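# Place the earliest-lettered box in the tote by the door

## Task

Find the box in this office whose top letter is alphabetically first, and place only that box inside the tote next to the door so that no part overhangs the tote's rim. The robot must not tip over or be left leaning, or the task fails.

## Robot and tools

Robot: a Hello Robot Stretch 3 with a two-wheeled base, a lift on a vertical mast and one telescoping arm that reaches out to the robot's RIGHT side, never forward. To bring the gripper further forward or back you drive the base. The base is 0.33 m long and 0.34 m wide with a rounded back, and it pivots about the point between its drive wheels, 0.05 m behind the front edge. It cannot move sideways. With the arm pulled in and the wrist folded, a turn sweeps a circle of radius 0.28 m; an unfolded, level wrist reaches beyond it.

Frames: the base frame has its origin on the floor between the drive wheels, x forward, y left, z up, in metres. hand_pose is reported in it, located where the closed fingertips meet; with all wrist joints at zero its x axis points up, y back toward the mast and z to the rear. The odometry frame is the base frame at the start; base_odometry counts wheel turns only, so slipping looks like travel. Heading is in rad, left positive. If turned_by_wheels and turned_by_imu disagree by more than 0.15 rad, believe turned_by_imu. base_tilt is in degrees (forward and right positive) with a few degrees of fixed bias.

move runs one action. Its parts:
- base: an object with exactly one key. translate_m is a straight drive offset from the current position, metres, -3 to 3, forward positive. rotate_rad is an in-place turn offset, -6.4 to 6.4 rad, left positive. Offsets count from the position in the latest state report.
- joints: one object of absolute targets keyed by joint name. lift_m 0 to 1.1 m; arm_m 0 to 0.52 m; wrist_yaw_rad -1.345 to 4.42 (0 along the arm, positive toward the front); wrist_pitch_rad -1.57 to 0.451 (0 level, negative tips fingers down); wrist_roll_rad -2.911 to 2.918 (0 fingers side by side); gripper_m -0.089 to 0.179 (larger is wider; the real fingertip gap is about 0.007 m less near closed, 0.025 m less fully open); head_pan_rad -3.953 to 1.73 (0 forward, positive left, -1.57 along the arm); head_tilt_rad -1.53 to 0.419 (negative down). Done tolerances: about 0.004 for lift, arm and gripper, 0.02 for yaw and roll, 0.05 for pitch, 0.1 for head.
- speeds: per-key top speed, no higher than the max pace. pace: "default" or "max" (translate 0.12/0.30 m/s, rotate 0.76/1.90 rad/s, lift 0.11/0.15, arm 0.14/0.40). The base is capped at 0.10 m/s and 0.63 rad/s unless lift_m is under 0.30, arm_m under 0.03 and wrist_yaw_rad over 2.54.
- contact_limits: effort percent, 1 to 100, at which a motion halts, given only alongside that motion's own command. arm_m takes a number (negative sense when retracting). lift_m takes {"down": n, "up": n}, a push beyond free motion; under about 12 it may trip with nothing in the way; defaults are roughly 32-47 down, 21-36 up. translate_m and rotate_rad only get a contact stop if you set one; each wheel then stops separately and can swing the robot.
- servos: "reboot" alone, to re-enable wrist or head servos that shut off.
- cameras: list from head_camera, nav_camera, wrist_camera, or "all". blocking: true waits until everything rests; false returns in about half a second while motion continues, and later moves override only the joints they name.
A move runs at most about 14 s before "time_out". Unknown keys make a call invalid; out-of-range values are rejected, and a rejection or an unplanned stop cancels the rest of that reply's robot calls.

wait(seconds 0 to 10, cameras) returns the state, ending early when moves finish. stop(cameras) brakes all running motions; they report "stopped" and hold. zoom_image(camera, region [x0,y0,x1,y1] in pixels, at most 504 by 504) enlarges part of that camera's most recent full image. finished_scene(scene: the current scene number) ends the scene; the goal must hold without the robot.

Results: base_status and joint_status give "done", "moving", "off_target" (resting short, possibly still pushing), "stopped", "contact_stop" (that joint goes slack), "time_out" or "torque_fault" (target dropped; wrist/head servo off until reboot). on_its_own lists things the robot did uncommanded; "held at" is a target, not a reading. motor_effort is percent of maximum, positive toward larger values, peak in brackets; full wrist pitch reads about 45 and roll about 72. lidar_m: 12 ranges from the base origin in 30-degree sectors, first straight ahead then counterclockwise (4th left, 7th behind, 10th right), seen in a plane 0.17 m up, 0.15 to 12 m; "-" means nothing or too close; glass and thin legs may be missed; the robot hides sector 5 and parts of 6, 9, 10. wrist_depth_mm and head_depth_mm are 7x7 grids of median depth in mm, row by row from top left (wrist 45-1000, head 280-4000); "-" is out of range or blank. The head image arrives rotated: turn it a quarter clockwise; nav_camera a quarter counterclockwise.

Gripping: command gripper_m below the object's width to hold (lower squeezes more; resend if it slips) and at least 0.05 above it to let go. The reading does not prove a grasp.

Avoid: folding or unfolding the wrist (yaw to 3.0) unless lift_m is 0.32-0.95, pitch -0.4 and roll near 0; once folded the lift may go to 0.25. With yaw below -0.4 keep pitch at -0.5 or lower. Pushing into something solid with the gripper above about 0.45 m, or driving while gripping or snagging something fixed, can tip the robot; if tilt appears, back off. Wrist and head never contact-stop and will overheat pushing. Do not drop, fling, slam or shove things hard, and do not release moving objects. Loose items may be nudged by outside disturbances.

Each tool is called after ">>>" in YAML: its name, and indented under it one key for each argument.

## Session

>>> move:
  joints: {"head_pan_rad": 0.8, "head_tilt_rad": -0.35}
  cameras: ["head_camera", "nav_camera"]

Scene clock: 1.00 s.
move: done
base_odometry: x=+0.000 y=+0.000 heading=+0.000
turned_by_wheels: +0.000
turned_by_imu: +0.000
base_tilt: forward=+1.1 right=-0.1
lidar_m: 1.39 2.07 1.11 0.87 0.86 0.91 1.35 1.08 1.14 0.89 0.88 0.94
head_depth_mm: 1773 1864 1965 2073 2186 1891 1520 / 1844 1941 2062 2180 2283 1868 1501 / 1918 2052 2142 2282 2356 1864 1503 / 2019 2128 2269 2425 2517 1868 1498 / 2113 2226 2399 2546 2487 1887 1496 / 2171 2307 2434 1455 1501 1597 1496 / 1081 1126 1178 1231 1287 1355 1420
base_status: not commanded
joint_positions: lift_m=+0.410 arm_m=+0.002 wrist_yaw_rad=+2.888 wrist_pitch_rad=-0.323 wrist_roll_rad=+0.000 gripper_m=+0.037 head_pan_rad=+0.816 head_tilt_rad=-0.349
joint_status: all done
measured_speeds: all 0
motor_effort: left_wheel=-0.4(0.5) right_wheel=+2.5(2.5) lift_m=+26.6(26.6) arm_m=-10.6(10.6) wrist_yaw_rad=+1.0(1.3) wrist_pitch_rad=+2.8(3.1) wrist_roll_rad=+0.8(1.1) gripper_m=+0.2(1.0) head_pan_rad=+1.2(5.0) head_tilt_rad=-1.6(2.8)
hand_pose: x=+0.0377 y=+0.0812 z=+0.4448 quat_wxyz=(+0.201, +0.706, +0.025, +0.678) (m; base frame)
wrist_depth_mm: - 729 - - - - - / 133 746 - - - - - / 139 174 - - - - - / 149 167 - - - - - / 161 171 966 896 902 911 942 / 713 182 127 693 725 759 746 / 619 192 605 641 592 615 632
pictures: head_camera (sideways), nav_camera (sideways)
Images, in order (width x height): head_camera 896x504, nav_camera 672x504.

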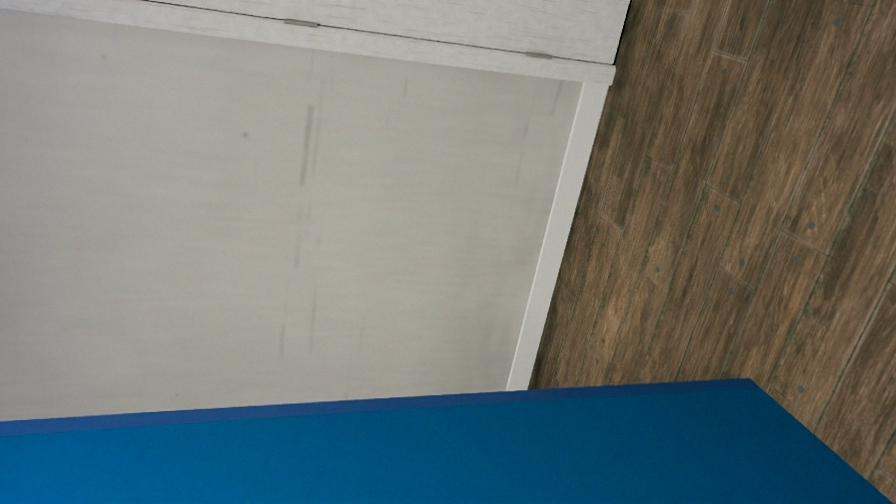

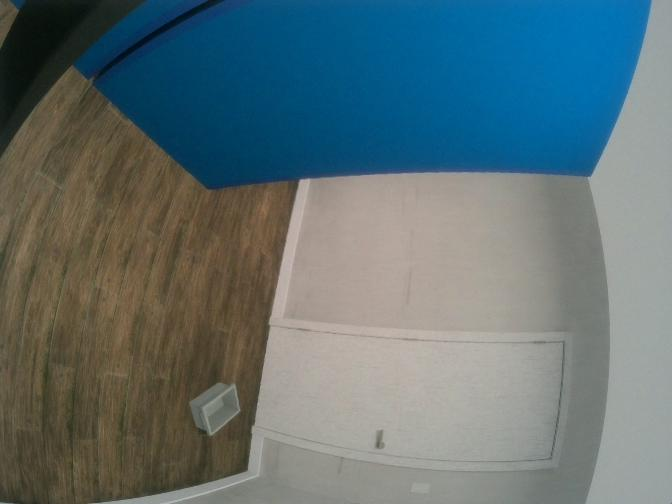

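>>> move:
  joints: {"head_pan_rad": 1.65, "head_tilt_rad": -0.3}
  cameras: ["head_camera", "nav_camera"]

>>> move:
  joints: {"head_pan_rad": -0.3, "head_tilt_rad": -0.3}
  cameras: ["head_camera", "nav_camera"]

>>> move:
  joints: {"head_pan_rad": -1.4, "head_tilt_rad": -0.3}
  cameras: ["head_camera", "nav_camera"]

>>> move:
  joints: {"head_pan_rad": -2.5, "head_tilt_rad": -0.3}
  cameras: ["head_camera", "nav_camera"]

>>> move:
  joints: {"head_pan_rad": -3.6, "head_tilt_rad": -0.3}
  cameras: ["head_camera", "nav_camera"]

Scene clock: 11.00 s.
move: done
base_odometry: x=+0.000 y=+0.000 heading=+0.000
turned_by_wheels: +0.000
turned_by_imu: +0.001
base_tilt: forward=+1.0 right=-0.2
lidar_m: 1.39 2.06 1.11 0.87 0.86 0.91 1.35 1.08 1.14 0.89 0.88 0.94
head_depth_mm: 818 863 918 975 1055 1132 1223 / 796 842 892 951 1017 1088 1183 / 773 815 864 921 980 1052 1130 / 756 794 845 893 949 1016 1089 / 741 774 822 870 925 986 1060 / 717 756 796 841 892 945 1022 / 699 737 776 819 871 932 994
base_status: not commanded
joint_positions: lift_m=+0.410 arm_m=+0.002 wrist_yaw_rad=+2.888 wrist_pitch_rad=-0.323 wrist_roll_rad=+0.000 gripper_m=+0.037 head_pan_rad=+1.664 head_tilt_rad=-0.305
joint_status: all done
measured_speeds: all 0
motor_effort: left_wheel=-0.5(0.5) right_wheel=+2.2(2.5) lift_m=+27.2(27.2) arm_m=-22.1(22.1) wrist_yaw_rad=+0.9(1.1) wrist_pitch_rad=+2.6(3.1) wrist_roll_rad=+0.8(1.0) gripper_m=+0.2(1.0) head_pan_rad=+1.5(4.9) head_tilt_rad=+4.0(6.4)
hand_pose: x=+0.0377 y=+0.0812 z=+0.4448 quat_wxyz=(+0.201, +0.706, +0.025, +0.678) (m; base frame)
wrist_depth_mm: - 713 - - - - - / 133 744 - - - - - / 140 175 - - - - - / 149 167 - - - - - / 160 171 950 917 940 929 951 / 708 182 127 699 715 735 740 / 619 193 606 628 588 620 622
pictures: head_camera (sideways), nav_camera (sideways)
Images, in order (width x height): head_camera 896x504, nav_camera 672x504.

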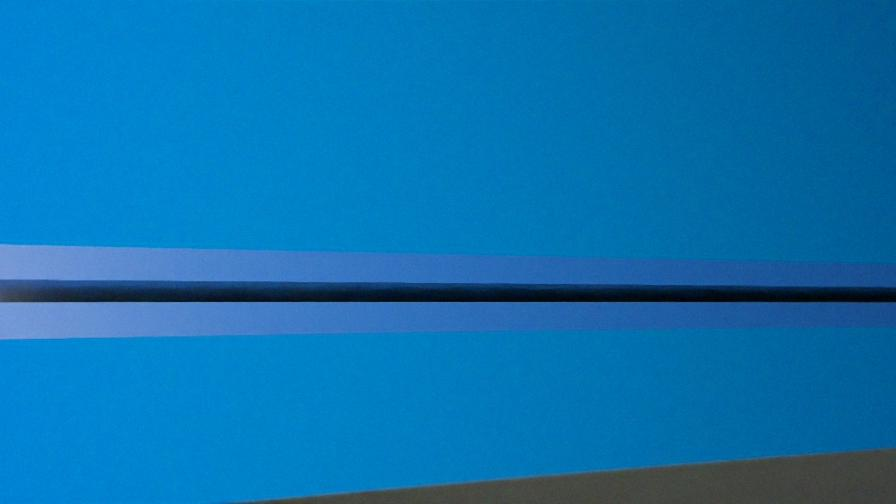

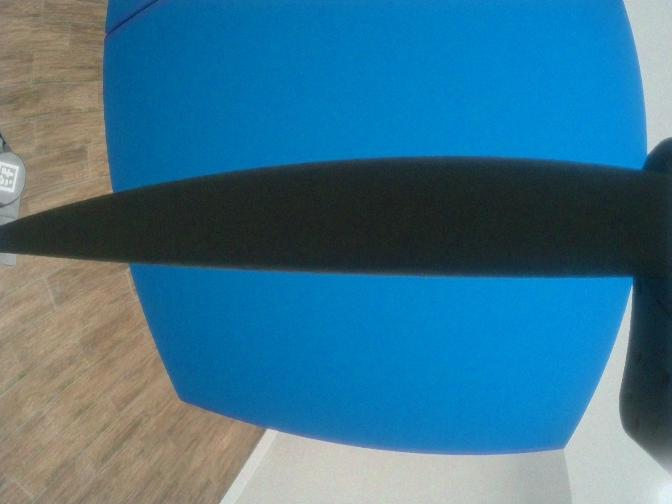

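Scene clock: 12.37 s.
move: done
base_odometry: x=+0.000 y=+0.000 heading=+0.000
turned_by_wheels: +0.000
turned_by_imu: +0.000
base_tilt: forward=+1.1 right=-0.2
lidar_m: 1.39 2.07 1.11 0.87 0.86 0.91 1.35 1.08 1.14 0.89 0.88 0.94
head_depth_mm: 860 906 946 985 1029 1068 1115 / 942 993 1039 1084 1144 1184 1240 / 1038 1094 1154 1216 1265 1338 1419 / 1174 1230 1306 1373 1455 1545 1524 / 1335 1397 1475 1577 1675 1789 1560 / 1507 1620 1731 1871 2004 1962 1558 / 1768 1892 2052 2169 2302 1963 1550
base_status: not commanded
joint_positions: lift_m=+0.410 arm_m=+0.002 wrist_yaw_rad=+2.888 wrist_pitch_rad=-0.323 wrist_roll_rad=+0.000 gripper_m=+0.037 head_pan_rad=-0.333 head_tilt_rad=-0.301
joint_status: all done
measured_speeds: all 0
motor_effort: left_wheel=-0.4(0.5) right_wheel=+2.6(2.6) lift_m=+27.5(27.5) arm_m=-23.3(23.6) wrist_yaw_rad=+0.7(1.3) wrist_pitch_rad=+2.8(3.2) wrist_roll_rad=+1.1(1.1) gripper_m=+0.7(1.6) head_pan_rad=+0.0(5.0) head_tilt_rad=+2.9(6.8)
hand_pose: x=+0.0377 y=+0.0812 z=+0.4448 quat_wxyz=(+0.201, +0.706, +0.025, +0.678) (m; base frame)
wrist_depth_mm: - 705 - - - - - / 133 754 - - - - - / 140 174 - - - - - / 149 167 - - - - - / 160 171 956 912 911 911 913 / 704 182 128 684 721 757 744 / 626 192 616 636 592 628 632
pictures: head_camera (sideways), nav_camera (sideways)
Images, in order (width x height): head_camera 896x504, nav_camera 672x504.

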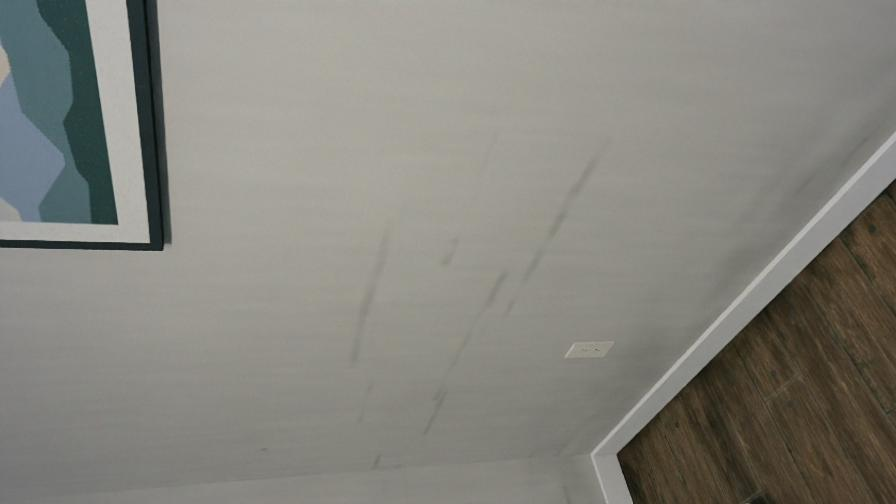

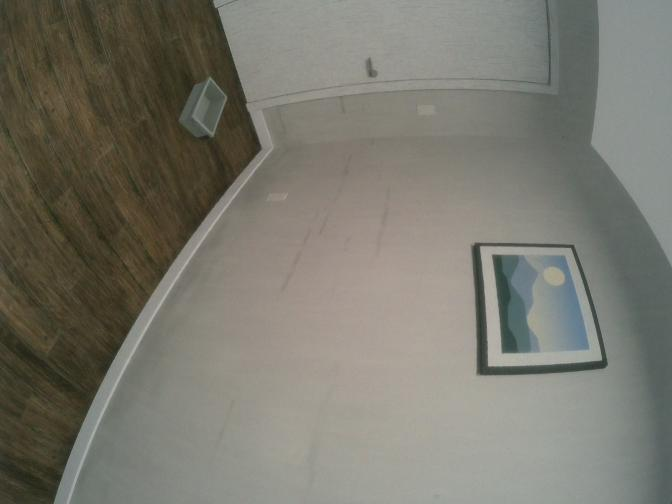

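Scene clock: 13.47 s.
move: done
base_odometry: x=+0.000 y=+0.000 heading=+0.000
turned_by_wheels: +0.000
turned_by_imu: +0.000
base_tilt: forward=+1.0 right=-0.1
lidar_m: 1.39 2.07 1.11 0.87 0.86 0.91 1.35 1.08 1.14 0.89 0.88 0.94
head_depth_mm: 817 864 919 969 1041 1125 1212 / 800 844 892 947 1011 1089 1168 / 775 828 872 924 983 1057 1138 / 763 803 851 900 957 1023 1100 / 745 787 825 877 931 993 1072 / 732 768 809 861 907 968 1032 / 719 751 791 837 883 943 1005
base_status: not commanded
joint_positions: lift_m=+0.410 arm_m=+0.002 wrist_yaw_rad=+2.888 wrist_pitch_rad=-0.323 wrist_roll_rad=+0.000 gripper_m=+0.037 head_pan_rad=-1.438 head_tilt_rad=-0.301
joint_status: all done
measured_speeds: all 0
motor_effort: left_wheel=-0.4(0.4) right_wheel=+1.8(2.6) lift_m=+27.7(27.9) arm_m=-23.6(23.7) wrist_yaw_rad=+0.8(1.2) wrist_pitch_rad=+3.0(3.0) wrist_roll_rad=+0.8(1.1) gripper_m=-0.3(1.0) head_pan_rad=+0.4(5.3) head_tilt_rad=+3.8(6.3)
hand_pose: x=+0.0377 y=+0.0812 z=+0.4448 quat_wxyz=(+0.201, +0.706, +0.025, +0.678) (m; base frame)
wrist_depth_mm: - 715 - - - - - / 133 760 - - - - - / 140 174 - - - - - / 149 168 - - - - - / 161 171 946 924 920 904 933 / 722 183 128 681 714 752 743 / 626 193 591 626 590 629 621
pictures: head_camera (sideways), nav_camera (sideways)
Images, in order (width x height): head_camera 896x504, nav_camera 672x504.

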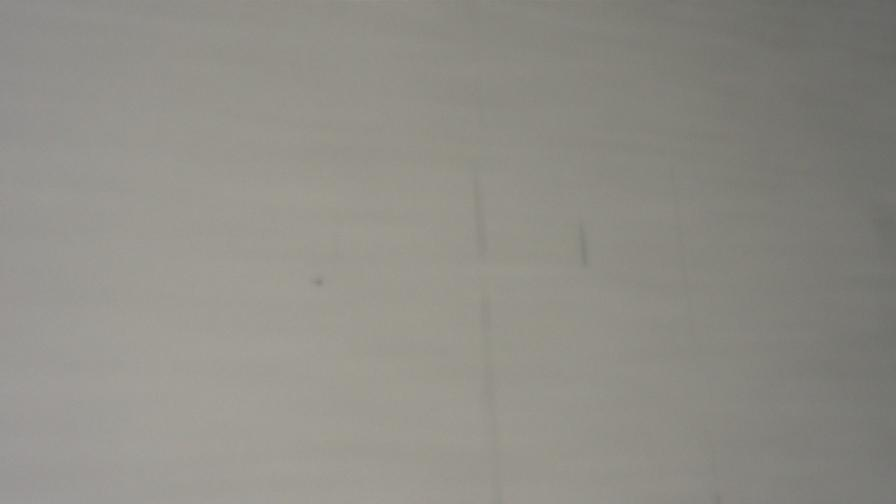

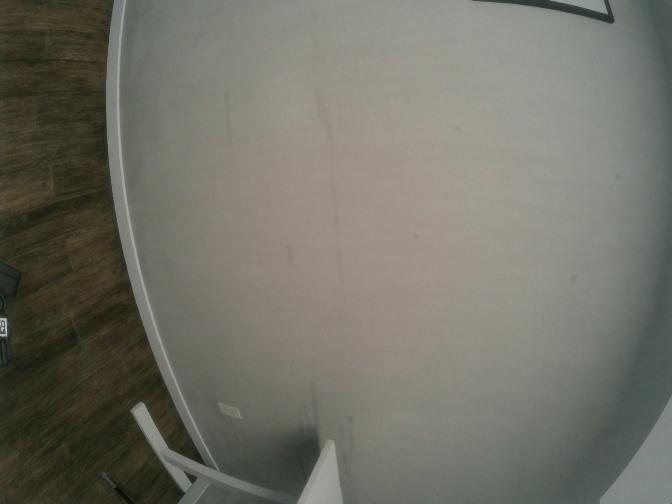

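Scene clock: 14.57 s.
move: done
base_odometry: x=+0.000 y=+0.000 heading=+0.000
turned_by_wheels: +0.000
turned_by_imu: +0.000
base_tilt: forward=+0.9 right=-0.1
lidar_m: 1.39 2.06 1.11 0.87 0.86 0.91 1.36 1.08 1.14 0.89 0.88 0.94
head_depth_mm: 1407 1490 1561 1199 1735 1795 1591 / 1437 1515 1585 1195 1483 1298 1528 / 1474 1549 1632 1187 1495 1609 1582 / 1510 1586 1657 1173 1862 1918 1529 / 1538 1619 1720 1090 1934 1987 1577 / 1587 1664 1742 1156 1910 1672 1571 / 1524 1555 1627 1242 1742 1769 1560
base_status: not commanded
joint_positions: lift_m=+0.410 arm_m=+0.002 wrist_yaw_rad=+2.888 wrist_pitch_rad=-0.323 wrist_roll_rad=+0.000 gripper_m=+0.037 head_pan_rad=-2.539 head_tilt_rad=-0.300
joint_status: all done
measured_speeds: all 0
motor_effort: left_wheel=-0.3(0.5) right_wheel=+2.1(2.7) lift_m=+27.7(28.0) arm_m=-23.7(23.9) wrist_yaw_rad=+0.6(1.2) wrist_pitch_rad=+3.0(3.2) wrist_roll_rad=+0.9(1.0) gripper_m=+0.4(1.5) head_pan_rad=+1.1(4.8) head_tilt_rad=+3.9(6.8)
hand_pose: x=+0.0377 y=+0.0812 z=+0.4448 quat_wxyz=(+0.201, +0.706, +0.025, +0.678) (m; base frame)
wrist_depth_mm: - 706 - - - - - / 133 747 - - - - - / 140 174 - - - - - / 150 168 - - - - - / 160 172 946 900 888 945 903 / 708 182 127 687 720 750 758 / 622 193 610 634 593 634 621
pictures: head_camera (sideways), nav_camera (sideways)
Images, in order (width x height): head_camera 896x504, nav_camera 672x504.

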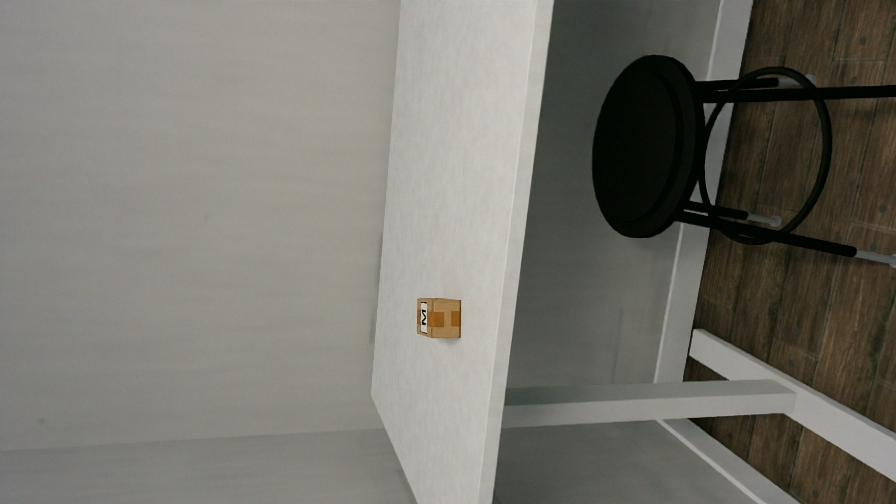

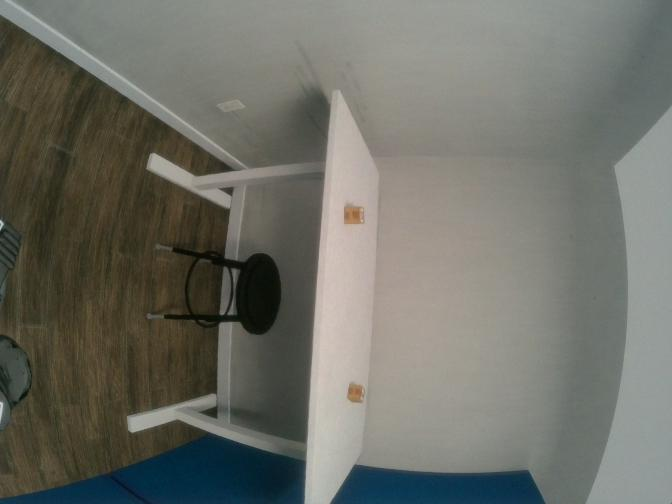

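Scene clock: 15.67 s.
move: done
base_odometry: x=+0.000 y=+0.000 heading=+0.000
turned_by_wheels: +0.000
turned_by_imu: +0.000
base_tilt: forward=+0.8 right=-0.2
lidar_m: 1.39 2.07 1.11 0.87 0.86 0.91 1.35 1.08 1.14 0.89 0.88 0.94
head_depth_mm: 781 812 844 881 922 962 1018 / 837 869 904 950 999 1048 1106 / 893 939 976 1033 1078 1143 1201 / 977 1021 1069 1131 1196 1282 1347 / 1053 1116 1172 1252 1332 1421 1478 / 1151 1220 1299 1339 1491 1593 1558 / 1278 1359 1461 1255 1691 1816 1530
base_status: not commanded
joint_positions: lift_m=+0.410 arm_m=+0.002 wrist_yaw_rad=+2.888 wrist_pitch_rad=-0.323 wrist_roll_rad=+0.000 gripper_m=+0.037 head_pan_rad=-3.639 head_tilt_rad=-0.300
joint_status: all done
measured_speeds: all 0
motor_effort: left_wheel=-0.2(0.4) right_wheel=+2.1(2.5) lift_m=+27.8(28.1) arm_m=-23.1(23.6) wrist_yaw_rad=+0.8(1.4) wrist_pitch_rad=+2.5(3.1) wrist_roll_rad=+0.8(1.2) gripper_m=-0.2(1.3) head_pan_rad=+1.0(4.6) head_tilt_rad=+4.1(7.2)
hand_pose: x=+0.0377 y=+0.0812 z=+0.4448 quat_wxyz=(+0.201, +0.706, +0.025, +0.678) (m; base frame)
wrist_depth_mm: - 712 - - - - - / 133 764 - - - - - / 141 174 - - - - - / 149 168 - - - - - / 161 172 970 909 936 925 917 / 717 182 128 704 720 762 736 / 612 193 608 625 591 633 629
pictures: head_camera (sideways), nav_camera (sideways)
Images, in order (width x height): head_camera 896x504, nav_camera 672x504.

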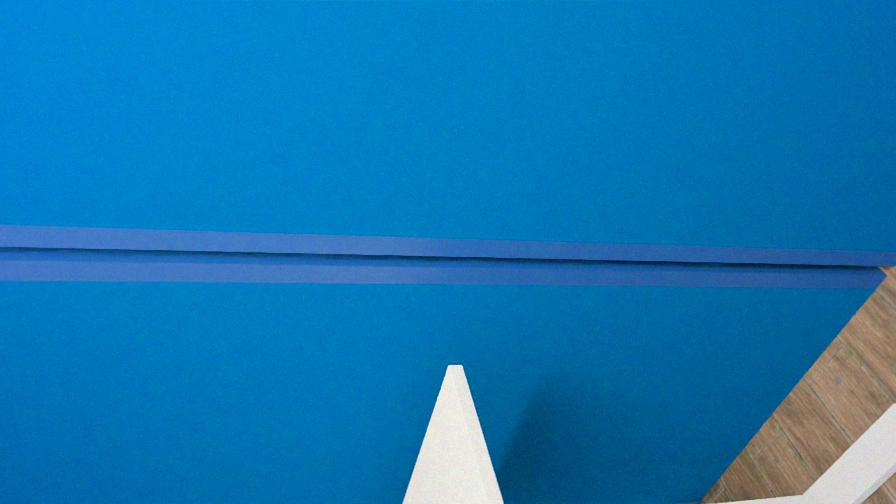

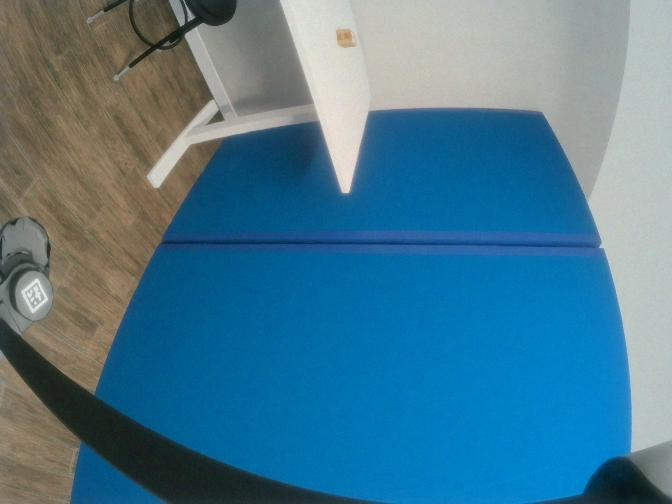

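>>> move:
  base: {"rotate_rad": 0.653}
  joints: {"lift_m": 0.28, "head_pan_rad": 0.0, "head_tilt_rad": -0.45}
  pace: "max"
  cameras: ["head_camera"]

>>> zoom_image:
  camera: "head_camera"
  region: [392, 0, 896, 504]

Scene clock: 60.57 s.
move: done
base_odometry: x=+0.000 y=+0.000 heading=+0.653
turned_by_wheels: +0.653
turned_by_imu: +0.651
base_tilt: forward=+0.9 right=+0.0
lidar_m: 2.07 1.01 0.86 0.85 0.96 1.08 1.11 1.04 0.88 0.88 1.00 1.65
head_depth_mm: 1707 1835 1964 2108 2152 1699 1387 / 1741 1877 2023 2191 2144 1681 1397 / 1809 1934 2077 2274 2119 1676 1396 / 1848 1994 2175 2381 2112 1687 1381 / 1932 2069 2270 2471 2103 1676 1381 / 1977 2150 2315 2543 2101 1664 1385 / 2046 2244 2428 2567 1882 1600 1373
base_status: done
joint_positions: lift_m=+0.280 arm_m=+0.002 wrist_yaw_rad=+2.888 wrist_pitch_rad=-0.324 wrist_roll_rad=+0.000 gripper_m=+0.037 head_pan_rad=+0.016 head_tilt_rad=-0.449
joint_status: all done
measured_speeds: translate_m=+0.000 rotate_rad=+0.000 lift_m=+0.000 arm_m=+0.000 wrist_yaw_rad=+0.000 wrist_pitch_rad=+0.000 wrist_roll_rad=+0.000 head_pan_rad=-0.024 head_tilt_rad=+0.000
motor_effort: left_wheel=-8.5(15.5) right_wheel=+9.3(14.0) lift_m=+23.0(27.3) arm_m=-21.7(23.7) wrist_yaw_rad=+0.3(1.2) wrist_pitch_rad=+2.8(3.2) wrist_roll_rad=+0.7(1.1) gripper_m=+0.0(1.3) head_pan_rad=-3.0(5.0) head_tilt_rad=-3.1(6.4)
hand_pose: x=+0.0376 y=+0.0810 z=+0.3143 quat_wxyz=(+0.202, +0.706, +0.025, +0.678) (m; base frame)
wrist_depth_mm: - 139 - - 795 - - / 133 - - - 864 - - / 140 155 - - 907 - - / 149 165 859 855 881 853 934 / 167 172 737 704 713 710 715 / 546 182 127 530 553 575 574 / 474 194 294 488 465 480 479
pictures: head_camera (sideways)
Images, in order (width x height): head_camera 896x504.

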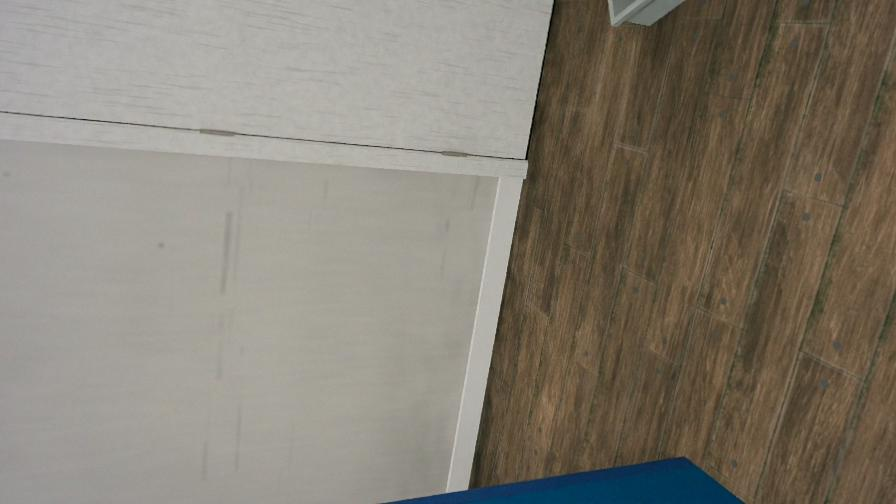

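Scaled by 1.000.

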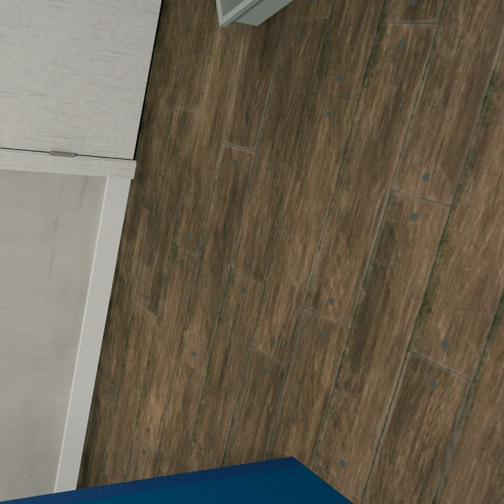

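>>> move:
  base: {"translate_m": 1.62}
  joints: {"head_pan_rad": 1.36, "head_tilt_rad": -0.25}
  pace: "max"
  cameras: ["head_camera", "nav_camera"]

>>> move:
  joints: {"head_pan_rad": -3.75, "head_tilt_rad": -0.25}
  pace: "max"
  cameras: ["head_camera", "nav_camera"]

Scene clock: 72.77 s.
move: done
base_odometry: x=+1.287 y=+0.984 heading=+0.653
turned_by_wheels: +0.000
turned_by_imu: -0.001
base_tilt: forward=+0.8 right=-0.1
lidar_m: 0.49 0.59 0.97 0.97 0.77 0.94 2.66 1.46 1.23 1.13 0.60 0.49
head_depth_mm: 2290 2149 2071 2015 1982 1925 1635 / 3157 3204 3317 3508 2829 2150 1665 / 3110 3283 3451 3559 3010 2147 1659 / 3124 3315 3429 3613 2984 2147 1652 / 3153 3340 3419 3538 2947 2103 1649 / 3167 3369 3508 3606 2913 2102 1635 / 3168 3325 3478 3721 2955 2105 1647
base_status: done
joint_positions: lift_m=+0.280 arm_m=+0.002 wrist_yaw_rad=+2.888 wrist_pitch_rad=-0.324 wrist_roll_rad=+0.000 gripper_m=+0.037 head_pan_rad=+1.360 head_tilt_rad=-0.250
joint_status: all done
measured_speeds: all 0
motor_effort: left_wheel=+6.9(12.8) right_wheel=+1.7(15.0) lift_m=+26.6(30.6) arm_m=-15.0(20.2) wrist_yaw_rad=+0.3(1.5) wrist_pitch_rad=+3.0(3.6) wrist_roll_rad=+0.9(1.1) gripper_m=+0.0(1.6) head_pan_rad=-3.7(4.8) head_tilt_rad=+3.9(6.2)
hand_pose: x=+0.0376 y=+0.0810 z=+0.3143 quat_wxyz=(+0.202, +0.706, +0.025, +0.678) (m; base frame)
wrist_depth_mm: - - - - - - 525 / 133 - - - - - 519 / 140 175 - - - - 528 / 150 168 913 932 912 879 522 / 162 172 723 714 713 728 531 / 551 183 128 532 554 578 550 / 482 193 293 486 466 483 483
pictures: head_camera (sideways), nav_camera (sideways)
Images, in order (width x height): head_camera 896x504, nav_camera 672x504.

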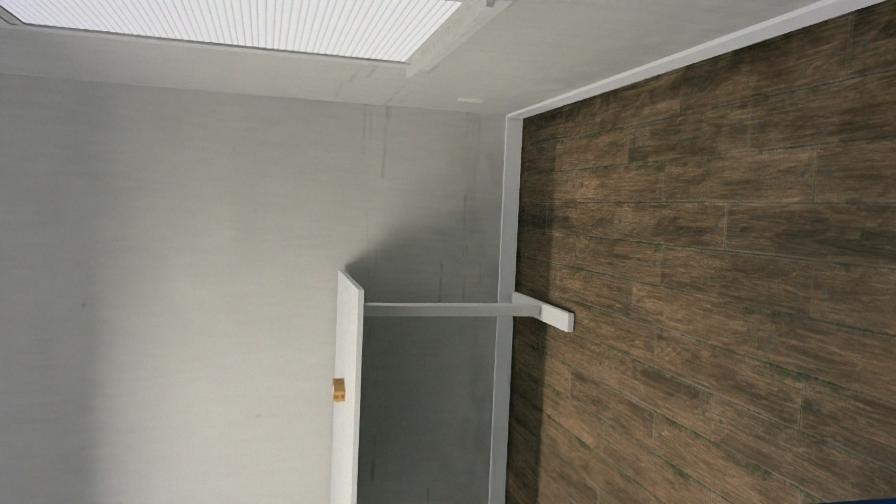

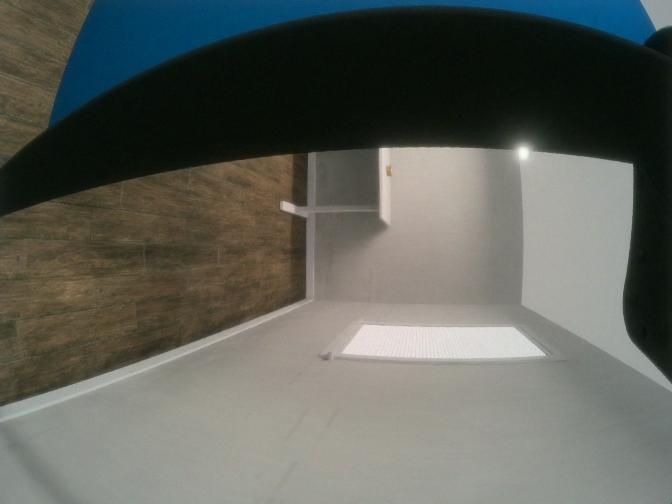

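Scene clock: 76.43 s.
move: done
base_odometry: x=+1.287 y=+0.984 heading=+0.653
turned_by_wheels: +0.000
turned_by_imu: +0.001
base_tilt: forward=+1.0 right=-0.2
lidar_m: 0.49 0.59 0.97 0.96 0.77 0.94 2.67 1.46 1.23 1.13 0.60 0.49
head_depth_mm: 729 740 754 765 782 795 813 / 855 867 890 910 931 956 978 / 1031 1060 1085 1121 1150 1185 1225 / 1311 1342 1407 1446 1494 1561 1552 / 1789 1863 1954 2059 2177 2031 1653 / 2876 2956 2924 3185 2820 2088 1644 / 2769 2894 2962 3123 3011 2116 1631
base_status: not commanded
joint_positions: lift_m=+0.280 arm_m=+0.002 wrist_yaw_rad=+2.888 wrist_pitch_rad=-0.324 wrist_roll_rad=+0.000 gripper_m=+0.037 head_pan_rad=-3.766 head_tilt_rad=-0.250
joint_status: all done
measured_speeds: translate_m=+0.000 rotate_rad=+0.000 lift_m=+0.000 arm_m=+0.000 wrist_yaw_rad=+0.000 wrist_pitch_rad=+0.000 wrist_roll_rad=+0.000 head_pan_rad=+0.024 head_tilt_rad=+0.000
motor_effort: left_wheel=+6.6(7.1) right_wheel=+2.0(2.4) lift_m=+20.7(26.2) arm_m=-12.3(15.2) wrist_yaw_rad=+0.6(1.3) wrist_pitch_rad=+2.9(3.5) wrist_roll_rad=+0.8(1.1) gripper_m=+0.4(1.1) head_pan_rad=+3.1(5.4) head_tilt_rad=+4.0(7.3)
hand_pose: x=+0.0376 y=+0.0810 z=+0.3143 quat_wxyz=(+0.202, +0.706, +0.025, +0.678) (m; base frame)
wrist_depth_mm: - - - - - - 526 / 133 - - - - - 523 / 140 174 - - - - 516 / 150 167 924 912 920 878 527 / 162 172 742 716 718 706 519 / 552 183 127 531 546 569 551 / 482 193 293 486 460 486 476
pictures: head_camera (sideways), nav_camera (sideways)
Images, in order (width x height): head_camera 896x504, nav_camera 672x504.

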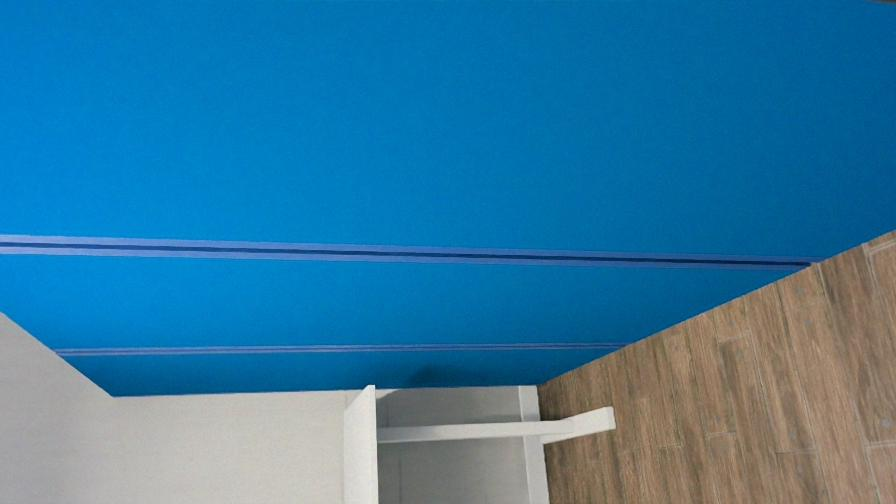

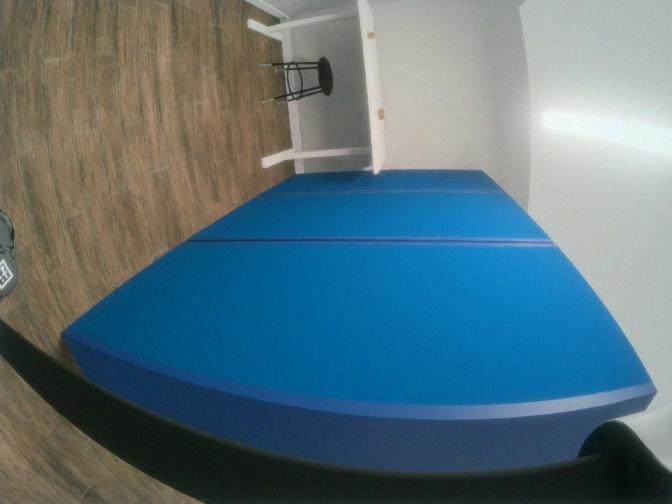

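>>> move:
  base: {"rotate_rad": 1.354}
  joints: {"head_pan_rad": 0.3, "head_tilt_rad": -0.3}
  pace: "max"
  cameras: ["nav_camera"]

>>> move:
  base: {"translate_m": 2.1}
  joints: {"head_pan_rad": 0.5, "head_tilt_rad": -0.3}
  pace: "max"
  cameras: ["head_camera", "nav_camera"]

Scene clock: 112.83 s.
move: done
base_odometry: x=+1.287 y=+0.984 heading=+2.006
turned_by_wheels: +1.354
turned_by_imu: +1.349
base_tilt: forward=+0.9 right=-0.4
lidar_m: 1.93 0.67 0.71 1.87 1.76 1.28 1.23 0.72 0.52 0.49 0.54 0.73
head_depth_mm: 2986 3172 3299 3483 2718 2005 1588 / 3183 3287 3356 3538 2749 2013 1566 / 3226 3358 3457 3645 2723 1988 1578 / 3310 3509 3635 3814 2724 1970 1580 / 855 898 949 997 1053 1123 1200 / 722 747 780 815 853 897 946 / 619 641 663 688 717 749 785
base_status: done
joint_positions: lift_m=+0.280 arm_m=+0.002 wrist_yaw_rad=+2.888 wrist_pitch_rad=-0.324 wrist_roll_rad=+0.000 gripper_m=+0.037 head_pan_rad=+0.316 head_tilt_rad=-0.299
joint_status: all done
measured_speeds: translate_m=+0.000 rotate_rad=+0.000 lift_m=+0.000 arm_m=+0.000 wrist_yaw_rad=+0.000 wrist_pitch_rad=+0.000 wrist_roll_rad=+0.000 head_pan_rad=-0.024 head_tilt_rad=+0.000
motor_effort: left_wheel=-9.3(16.6) right_wheel=+8.6(17.6) lift_m=+27.8(27.8) arm_m=-23.3(23.7) wrist_yaw_rad=+0.6(1.3) wrist_pitch_rad=+3.0(3.4) wrist_roll_rad=+0.8(1.1) gripper_m=-0.1(1.3) head_pan_rad=-3.7(5.0) head_tilt_rad=-1.9(5.1)
hand_pose: x=+0.0376 y=+0.0810 z=+0.3143 quat_wxyz=(+0.202, +0.706, +0.025, +0.678) (m; base frame)
wrist_depth_mm: - - - - - 540 535 / 133 - - - - 605 - / 141 - - - - 636 - / 150 169 944 937 895 - - / 167 171 747 712 712 675 709 / 553 182 128 534 554 565 572 / 479 193 294 479 464 482 482
pictures: nav_camera (sideways)
Images, in order (width x height): nav_camera 672x504.

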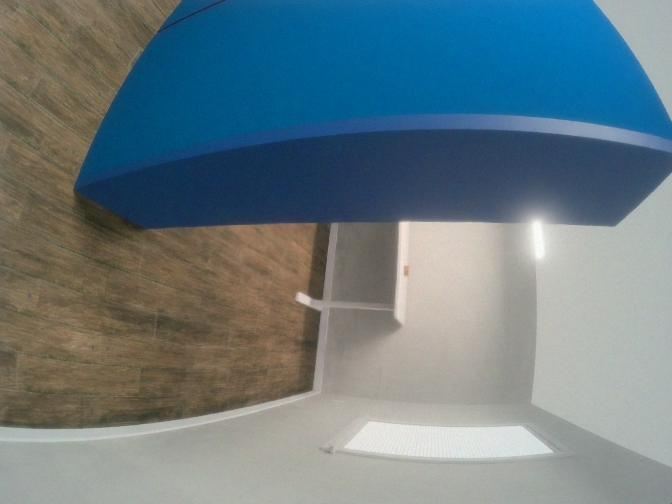

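Scene clock: 121.30 s.
move: done
base_odometry: x=+0.401 y=+2.888 heading=+2.006
turned_by_wheels: +0.000
turned_by_imu: -0.002
base_tilt: forward=+1.0 right=-0.2
lidar_m: 1.45 1.09 1.97 2.84 1.76 1.22 2.06 0.71 0.51 0.49 0.51 0.69
head_depth_mm: 1251 1304 1367 1427 1501 1593 1583 / 1314 1380 1434 1298 1584 1681 1579 / 1381 1457 1526 1174 1190 1312 1449 / 1472 1528 1618 1163 877 1882 1526 / 1549 1630 1729 1159 1928 1967 1574 / 1645 1744 1814 1151 2116 1972 1555 / 1760 1868 1949 1141 2306 1957 1558
base_status: done
joint_positions: lift_m=+0.280 arm_m=+0.002 wrist_yaw_rad=+2.888 wrist_pitch_rad=-0.324 wrist_roll_rad=+0.000 gripper_m=+0.037 head_pan_rad=+0.500 head_tilt_rad=-0.300
joint_status: all done
measured_speeds: all 0
motor_effort: left_wheel=+1.0(15.4) right_wheel=+4.8(15.5) lift_m=+29.4(30.5) arm_m=-22.4(23.6) wrist_yaw_rad=+0.5(1.2) wrist_pitch_rad=+2.9(3.5) wrist_roll_rad=+0.8(1.1) gripper_m=-0.3(1.3) head_pan_rad=-2.6(4.6) head_tilt_rad=+0.8(4.1)
hand_pose: x=+0.0376 y=+0.0810 z=+0.3143 quat_wxyz=(+0.202, +0.706, +0.025, +0.678) (m; base frame)
wrist_depth_mm: - - - - - - - / 133 - - - - - - / 140 - - - - - - / 150 168 911 892 931 938 - / 166 172 727 710 707 720 716 / 549 183 128 529 551 572 581 / 475 194 295 473 465 484 478
pictures: head_camera (sideways), nav_camera (sideways)
Images, in order (width x height): head_camera 896x504, nav_camera 672x504.

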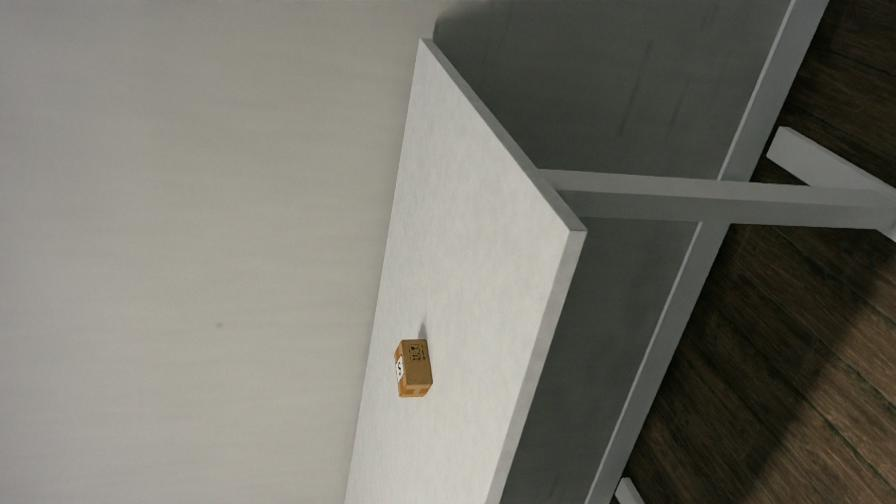

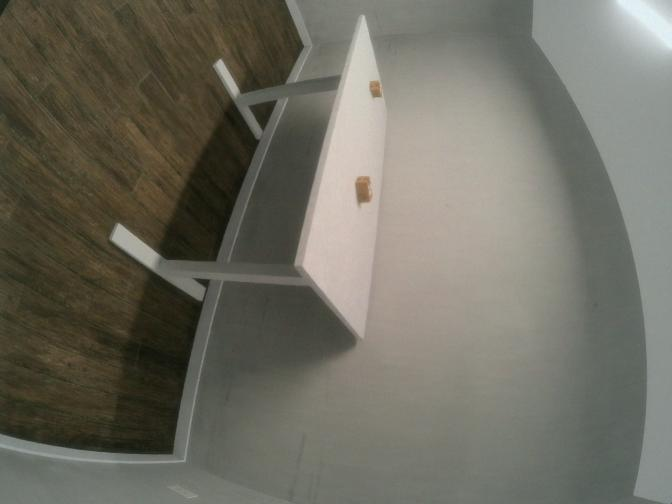

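>>> zoom_image:
  camera: "head_camera"
  region: [372, 318, 462, 418]

>>> move:
  joints: {"head_pan_rad": 0.95, "head_tilt_rad": -0.25}
  cameras: ["head_camera"]

Scaled by 5.040 from the camera's 896x504 image, which has a finer 1280x720 frame.

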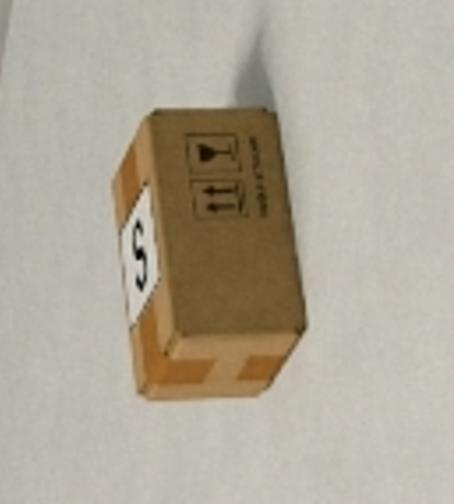

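Scene clock: 124.63 s.
move: done
base_odometry: x=+0.401 y=+2.888 heading=+2.006
turned_by_wheels: +0.000
turned_by_imu: +0.001
base_tilt: forward=+1.0 right=-0.2
lidar_m: 1.44 1.09 1.98 2.84 1.75 1.22 2.05 0.71 0.51 0.49 0.51 0.69
head_depth_mm: 1644 1696 1739 1287 943 1898 1679 / 1840 1904 1939 1394 1983 2055 1663 / 2088 2132 2221 1388 2366 2110 1657 / 2357 2442 2520 1527 2582 2121 1649 / 2809 2933 3044 1935 2957 2108 1639 / 3033 3178 3364 3488 2938 2096 1632 / 2917 3031 3126 3287 2935 2108 1625
base_status: not commanded
joint_positions: lift_m=+0.280 arm_m=+0.002 wrist_yaw_rad=+2.888 wrist_pitch_rad=-0.324 wrist_roll_rad=+0.000 gripper_m=+0.037 head_pan_rad=+0.954 head_tilt_rad=-0.253
joint_status: all done
measured_speeds: all 0
motor_effort: left_wheel=+1.0(1.2) right_wheel=+5.1(5.4) lift_m=+28.7(29.3) arm_m=-21.8(22.2) wrist_yaw_rad=+0.5(1.2) wrist_pitch_rad=+3.0(3.3) wrist_roll_rad=+0.8(1.1) gripper_m=-0.4(1.0) head_pan_rad=+3.1(5.4) head_tilt_rad=+3.5(5.9)
hand_pose: x=+0.0376 y=+0.0810 z=+0.3143 quat_wxyz=(+0.202, +0.706, +0.025, +0.678) (m; base frame)
wrist_depth_mm: - - - - - - - / 132 - - - - - - / 140 - - - - - - / 150 169 911 918 930 922 - / 167 171 755 696 720 707 697 / 550 183 128 537 549 574 573 / 481 192 296 490 469 479 484
pictures: head_camera (sideways)
Images, in order (width x height): head_camera 896x504.

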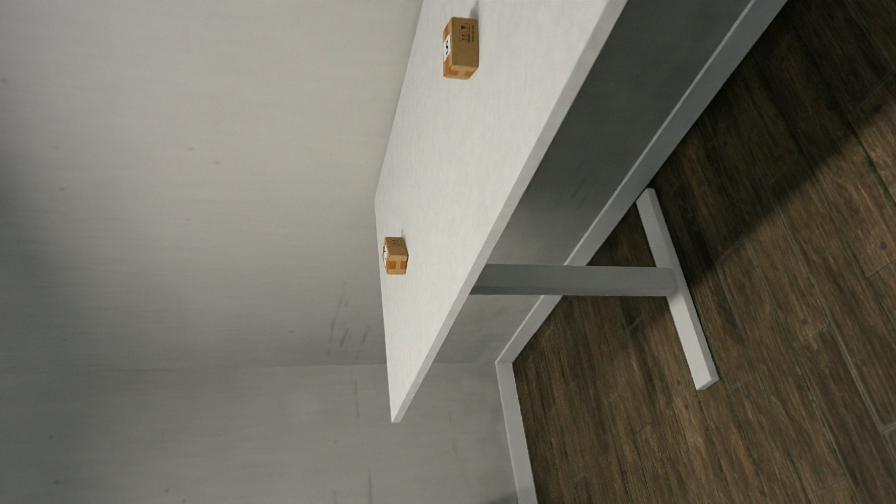

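>>> zoom_image:
  camera: "head_camera"
  region: [432, 10, 492, 90]

>>> zoom_image:
  camera: "head_camera"
  region: [374, 226, 418, 284]

Scaled by 6.300 from the camera's 896x504 image, which has a finer 1280x720 frame.

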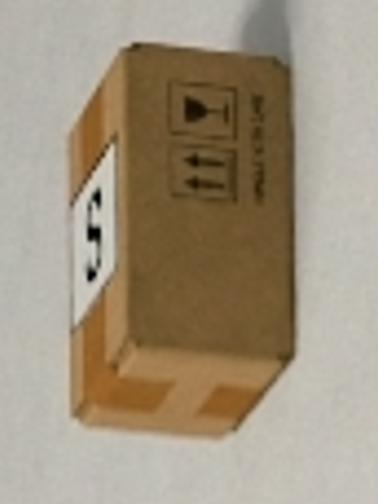

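Scaled by 8.690 from the camera's 896x504 image, which has a finer 1280x720 frame.

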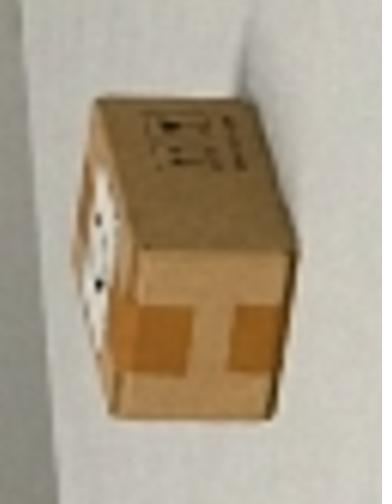

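>>> move:
  base: {"translate_m": 0.45}
  joints: {"head_pan_rad": 0.6, "head_tilt_rad": -0.35}
  pace: "max"
  cameras: ["head_camera"]

>>> zoom_image:
  camera: "head_camera"
  region: [350, 100, 550, 300]

>>> move:
  base: {"rotate_rad": 1.572}
  joints: {"head_pan_rad": -0.7, "head_tilt_rad": -0.35}
  pace: "max"
  cameras: ["head_camera"]

Scene clock: 165.23 s.
move: done
base_odometry: x=+0.212 y=+3.296 heading=+2.006
turned_by_wheels: +0.000
turned_by_imu: +0.000
base_tilt: forward=+1.1 right=-0.1
lidar_m: 1.00 0.72 1.40 2.82 2.83 1.64 1.76 0.70 0.51 0.48 0.50 0.68
head_depth_mm: 874 916 961 1010 1066 1131 1208 / 929 975 1026 1029 1148 1227 1305 / 984 1037 1101 1013 1209 1333 1399 / 1055 1120 1189 1005 714 1442 1461 / 1129 1214 1283 1000 673 841 938 / 1218 1305 1401 995 672 547 1496 / 1331 1429 1522 941 669 506 1442
base_status: done
joint_positions: lift_m=+0.280 arm_m=+0.002 wrist_yaw_rad=+2.888 wrist_pitch_rad=-0.324 wrist_roll_rad=+0.000 gripper_m=+0.037 head_pan_rad=+0.594 head_tilt_rad=-0.349
joint_status: all done
measured_speeds: all 0
motor_effort: left_wheel=+3.7(12.4) right_wheel=+4.4(16.8) lift_m=+27.9(28.6) arm_m=-20.9(21.7) wrist_yaw_rad=+0.8(1.3) wrist_pitch_rad=+3.0(3.4) wrist_roll_rad=+0.9(1.1) gripper_m=+0.2(1.6) head_pan_rad=+1.8(4.5) head_tilt_rad=-1.4(5.4)
hand_pose: x=+0.0376 y=+0.0810 z=+0.3143 quat_wxyz=(+0.202, +0.706, +0.025, +0.678) (m; base frame)
wrist_depth_mm: - - - - - - - / 134 - - - - - - / 140 - - - - - - / 149 169 946 926 924 865 - / 166 172 751 702 156 669 708 / 553 182 127 532 553 570 573 / 476 194 294 480 470 483 486
pictures: head_camera (sideways)
Images, in order (width x height): head_camera 896x504.

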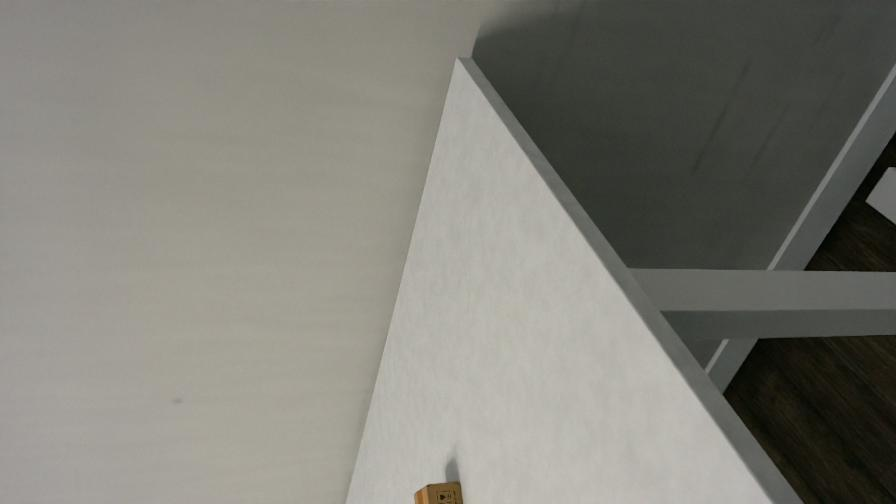

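Scaled by 2.520 from the camera's 896x504 image, which has a finer 1280x720 frame.

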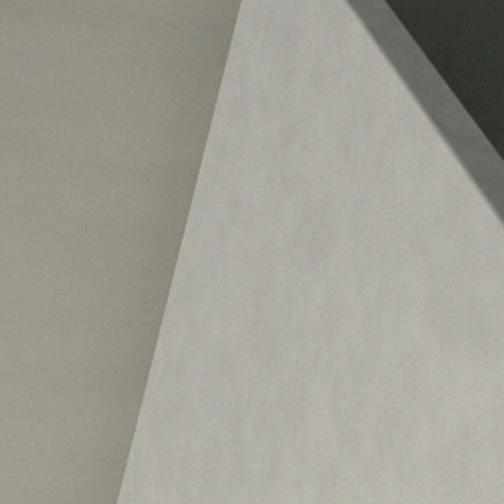

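Scene clock: 167.33 s.
move: done
base_odometry: x=+0.212 y=+3.296 heading=-2.706
turned_by_wheels: +1.572
turned_by_imu: +1.565
base_tilt: forward=+1.0 right=-0.2
lidar_m: 2.82 2.79 1.64 1.66 0.72 0.51 0.49 0.50 0.67 1.00 0.71 1.38
head_depth_mm: 1017 1058 1110 1022 756 1283 1347 / 1115 1161 1224 1024 683 1327 1425 / 1222 1287 1349 1009 677 822 924 / 1361 1446 1497 1010 677 548 1501 / 1529 1641 1688 969 674 508 1493 / 1762 1909 1895 997 670 525 1500 / 2059 2244 2234 983 669 1789 1478
base_status: done
joint_positions: lift_m=+0.280 arm_m=+0.002 wrist_yaw_rad=+2.888 wrist_pitch_rad=-0.324 wrist_roll_rad=+0.000 gripper_m=+0.037 head_pan_rad=-0.713 head_tilt_rad=-0.350
joint_status: all done
measured_speeds: translate_m=+0.000 rotate_rad=+0.000 lift_m=+0.000 arm_m=+0.000 wrist_yaw_rad=+0.000 wrist_pitch_rad=+0.000 wrist_roll_rad=+0.000 head_pan_rad=+0.024 head_tilt_rad=+0.000
motor_effort: left_wheel=-8.8(17.4) right_wheel=+8.9(17.2) lift_m=+28.0(28.6) arm_m=-23.2(23.7) wrist_yaw_rad=+0.9(1.2) wrist_pitch_rad=+2.9(3.4) wrist_roll_rad=+1.1(1.2) gripper_m=-0.3(1.2) head_pan_rad=+2.3(5.0) head_tilt_rad=-1.8(3.0)
hand_pose: x=+0.0376 y=+0.0810 z=+0.3143 quat_wxyz=(+0.202, +0.706, +0.025, +0.678) (m; base frame)
wrist_depth_mm: - - - - - - - / 133 - - - - - - / 140 - - - - - - / 150 168 901 911 914 954 924 / 164 172 750 707 700 718 728 / 553 182 127 530 553 582 575 / 480 192 293 476 464 478 488
pictures: head_camera (sideways)
Images, in order (width x height): head_camera 896x504.

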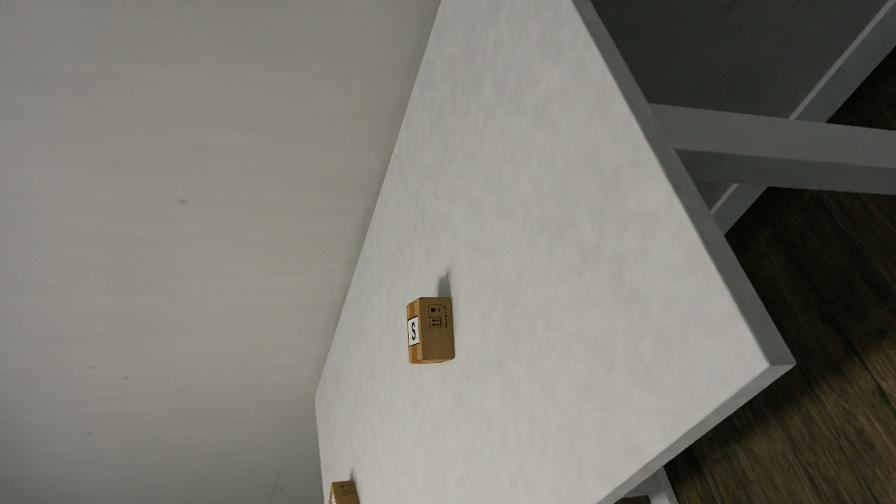

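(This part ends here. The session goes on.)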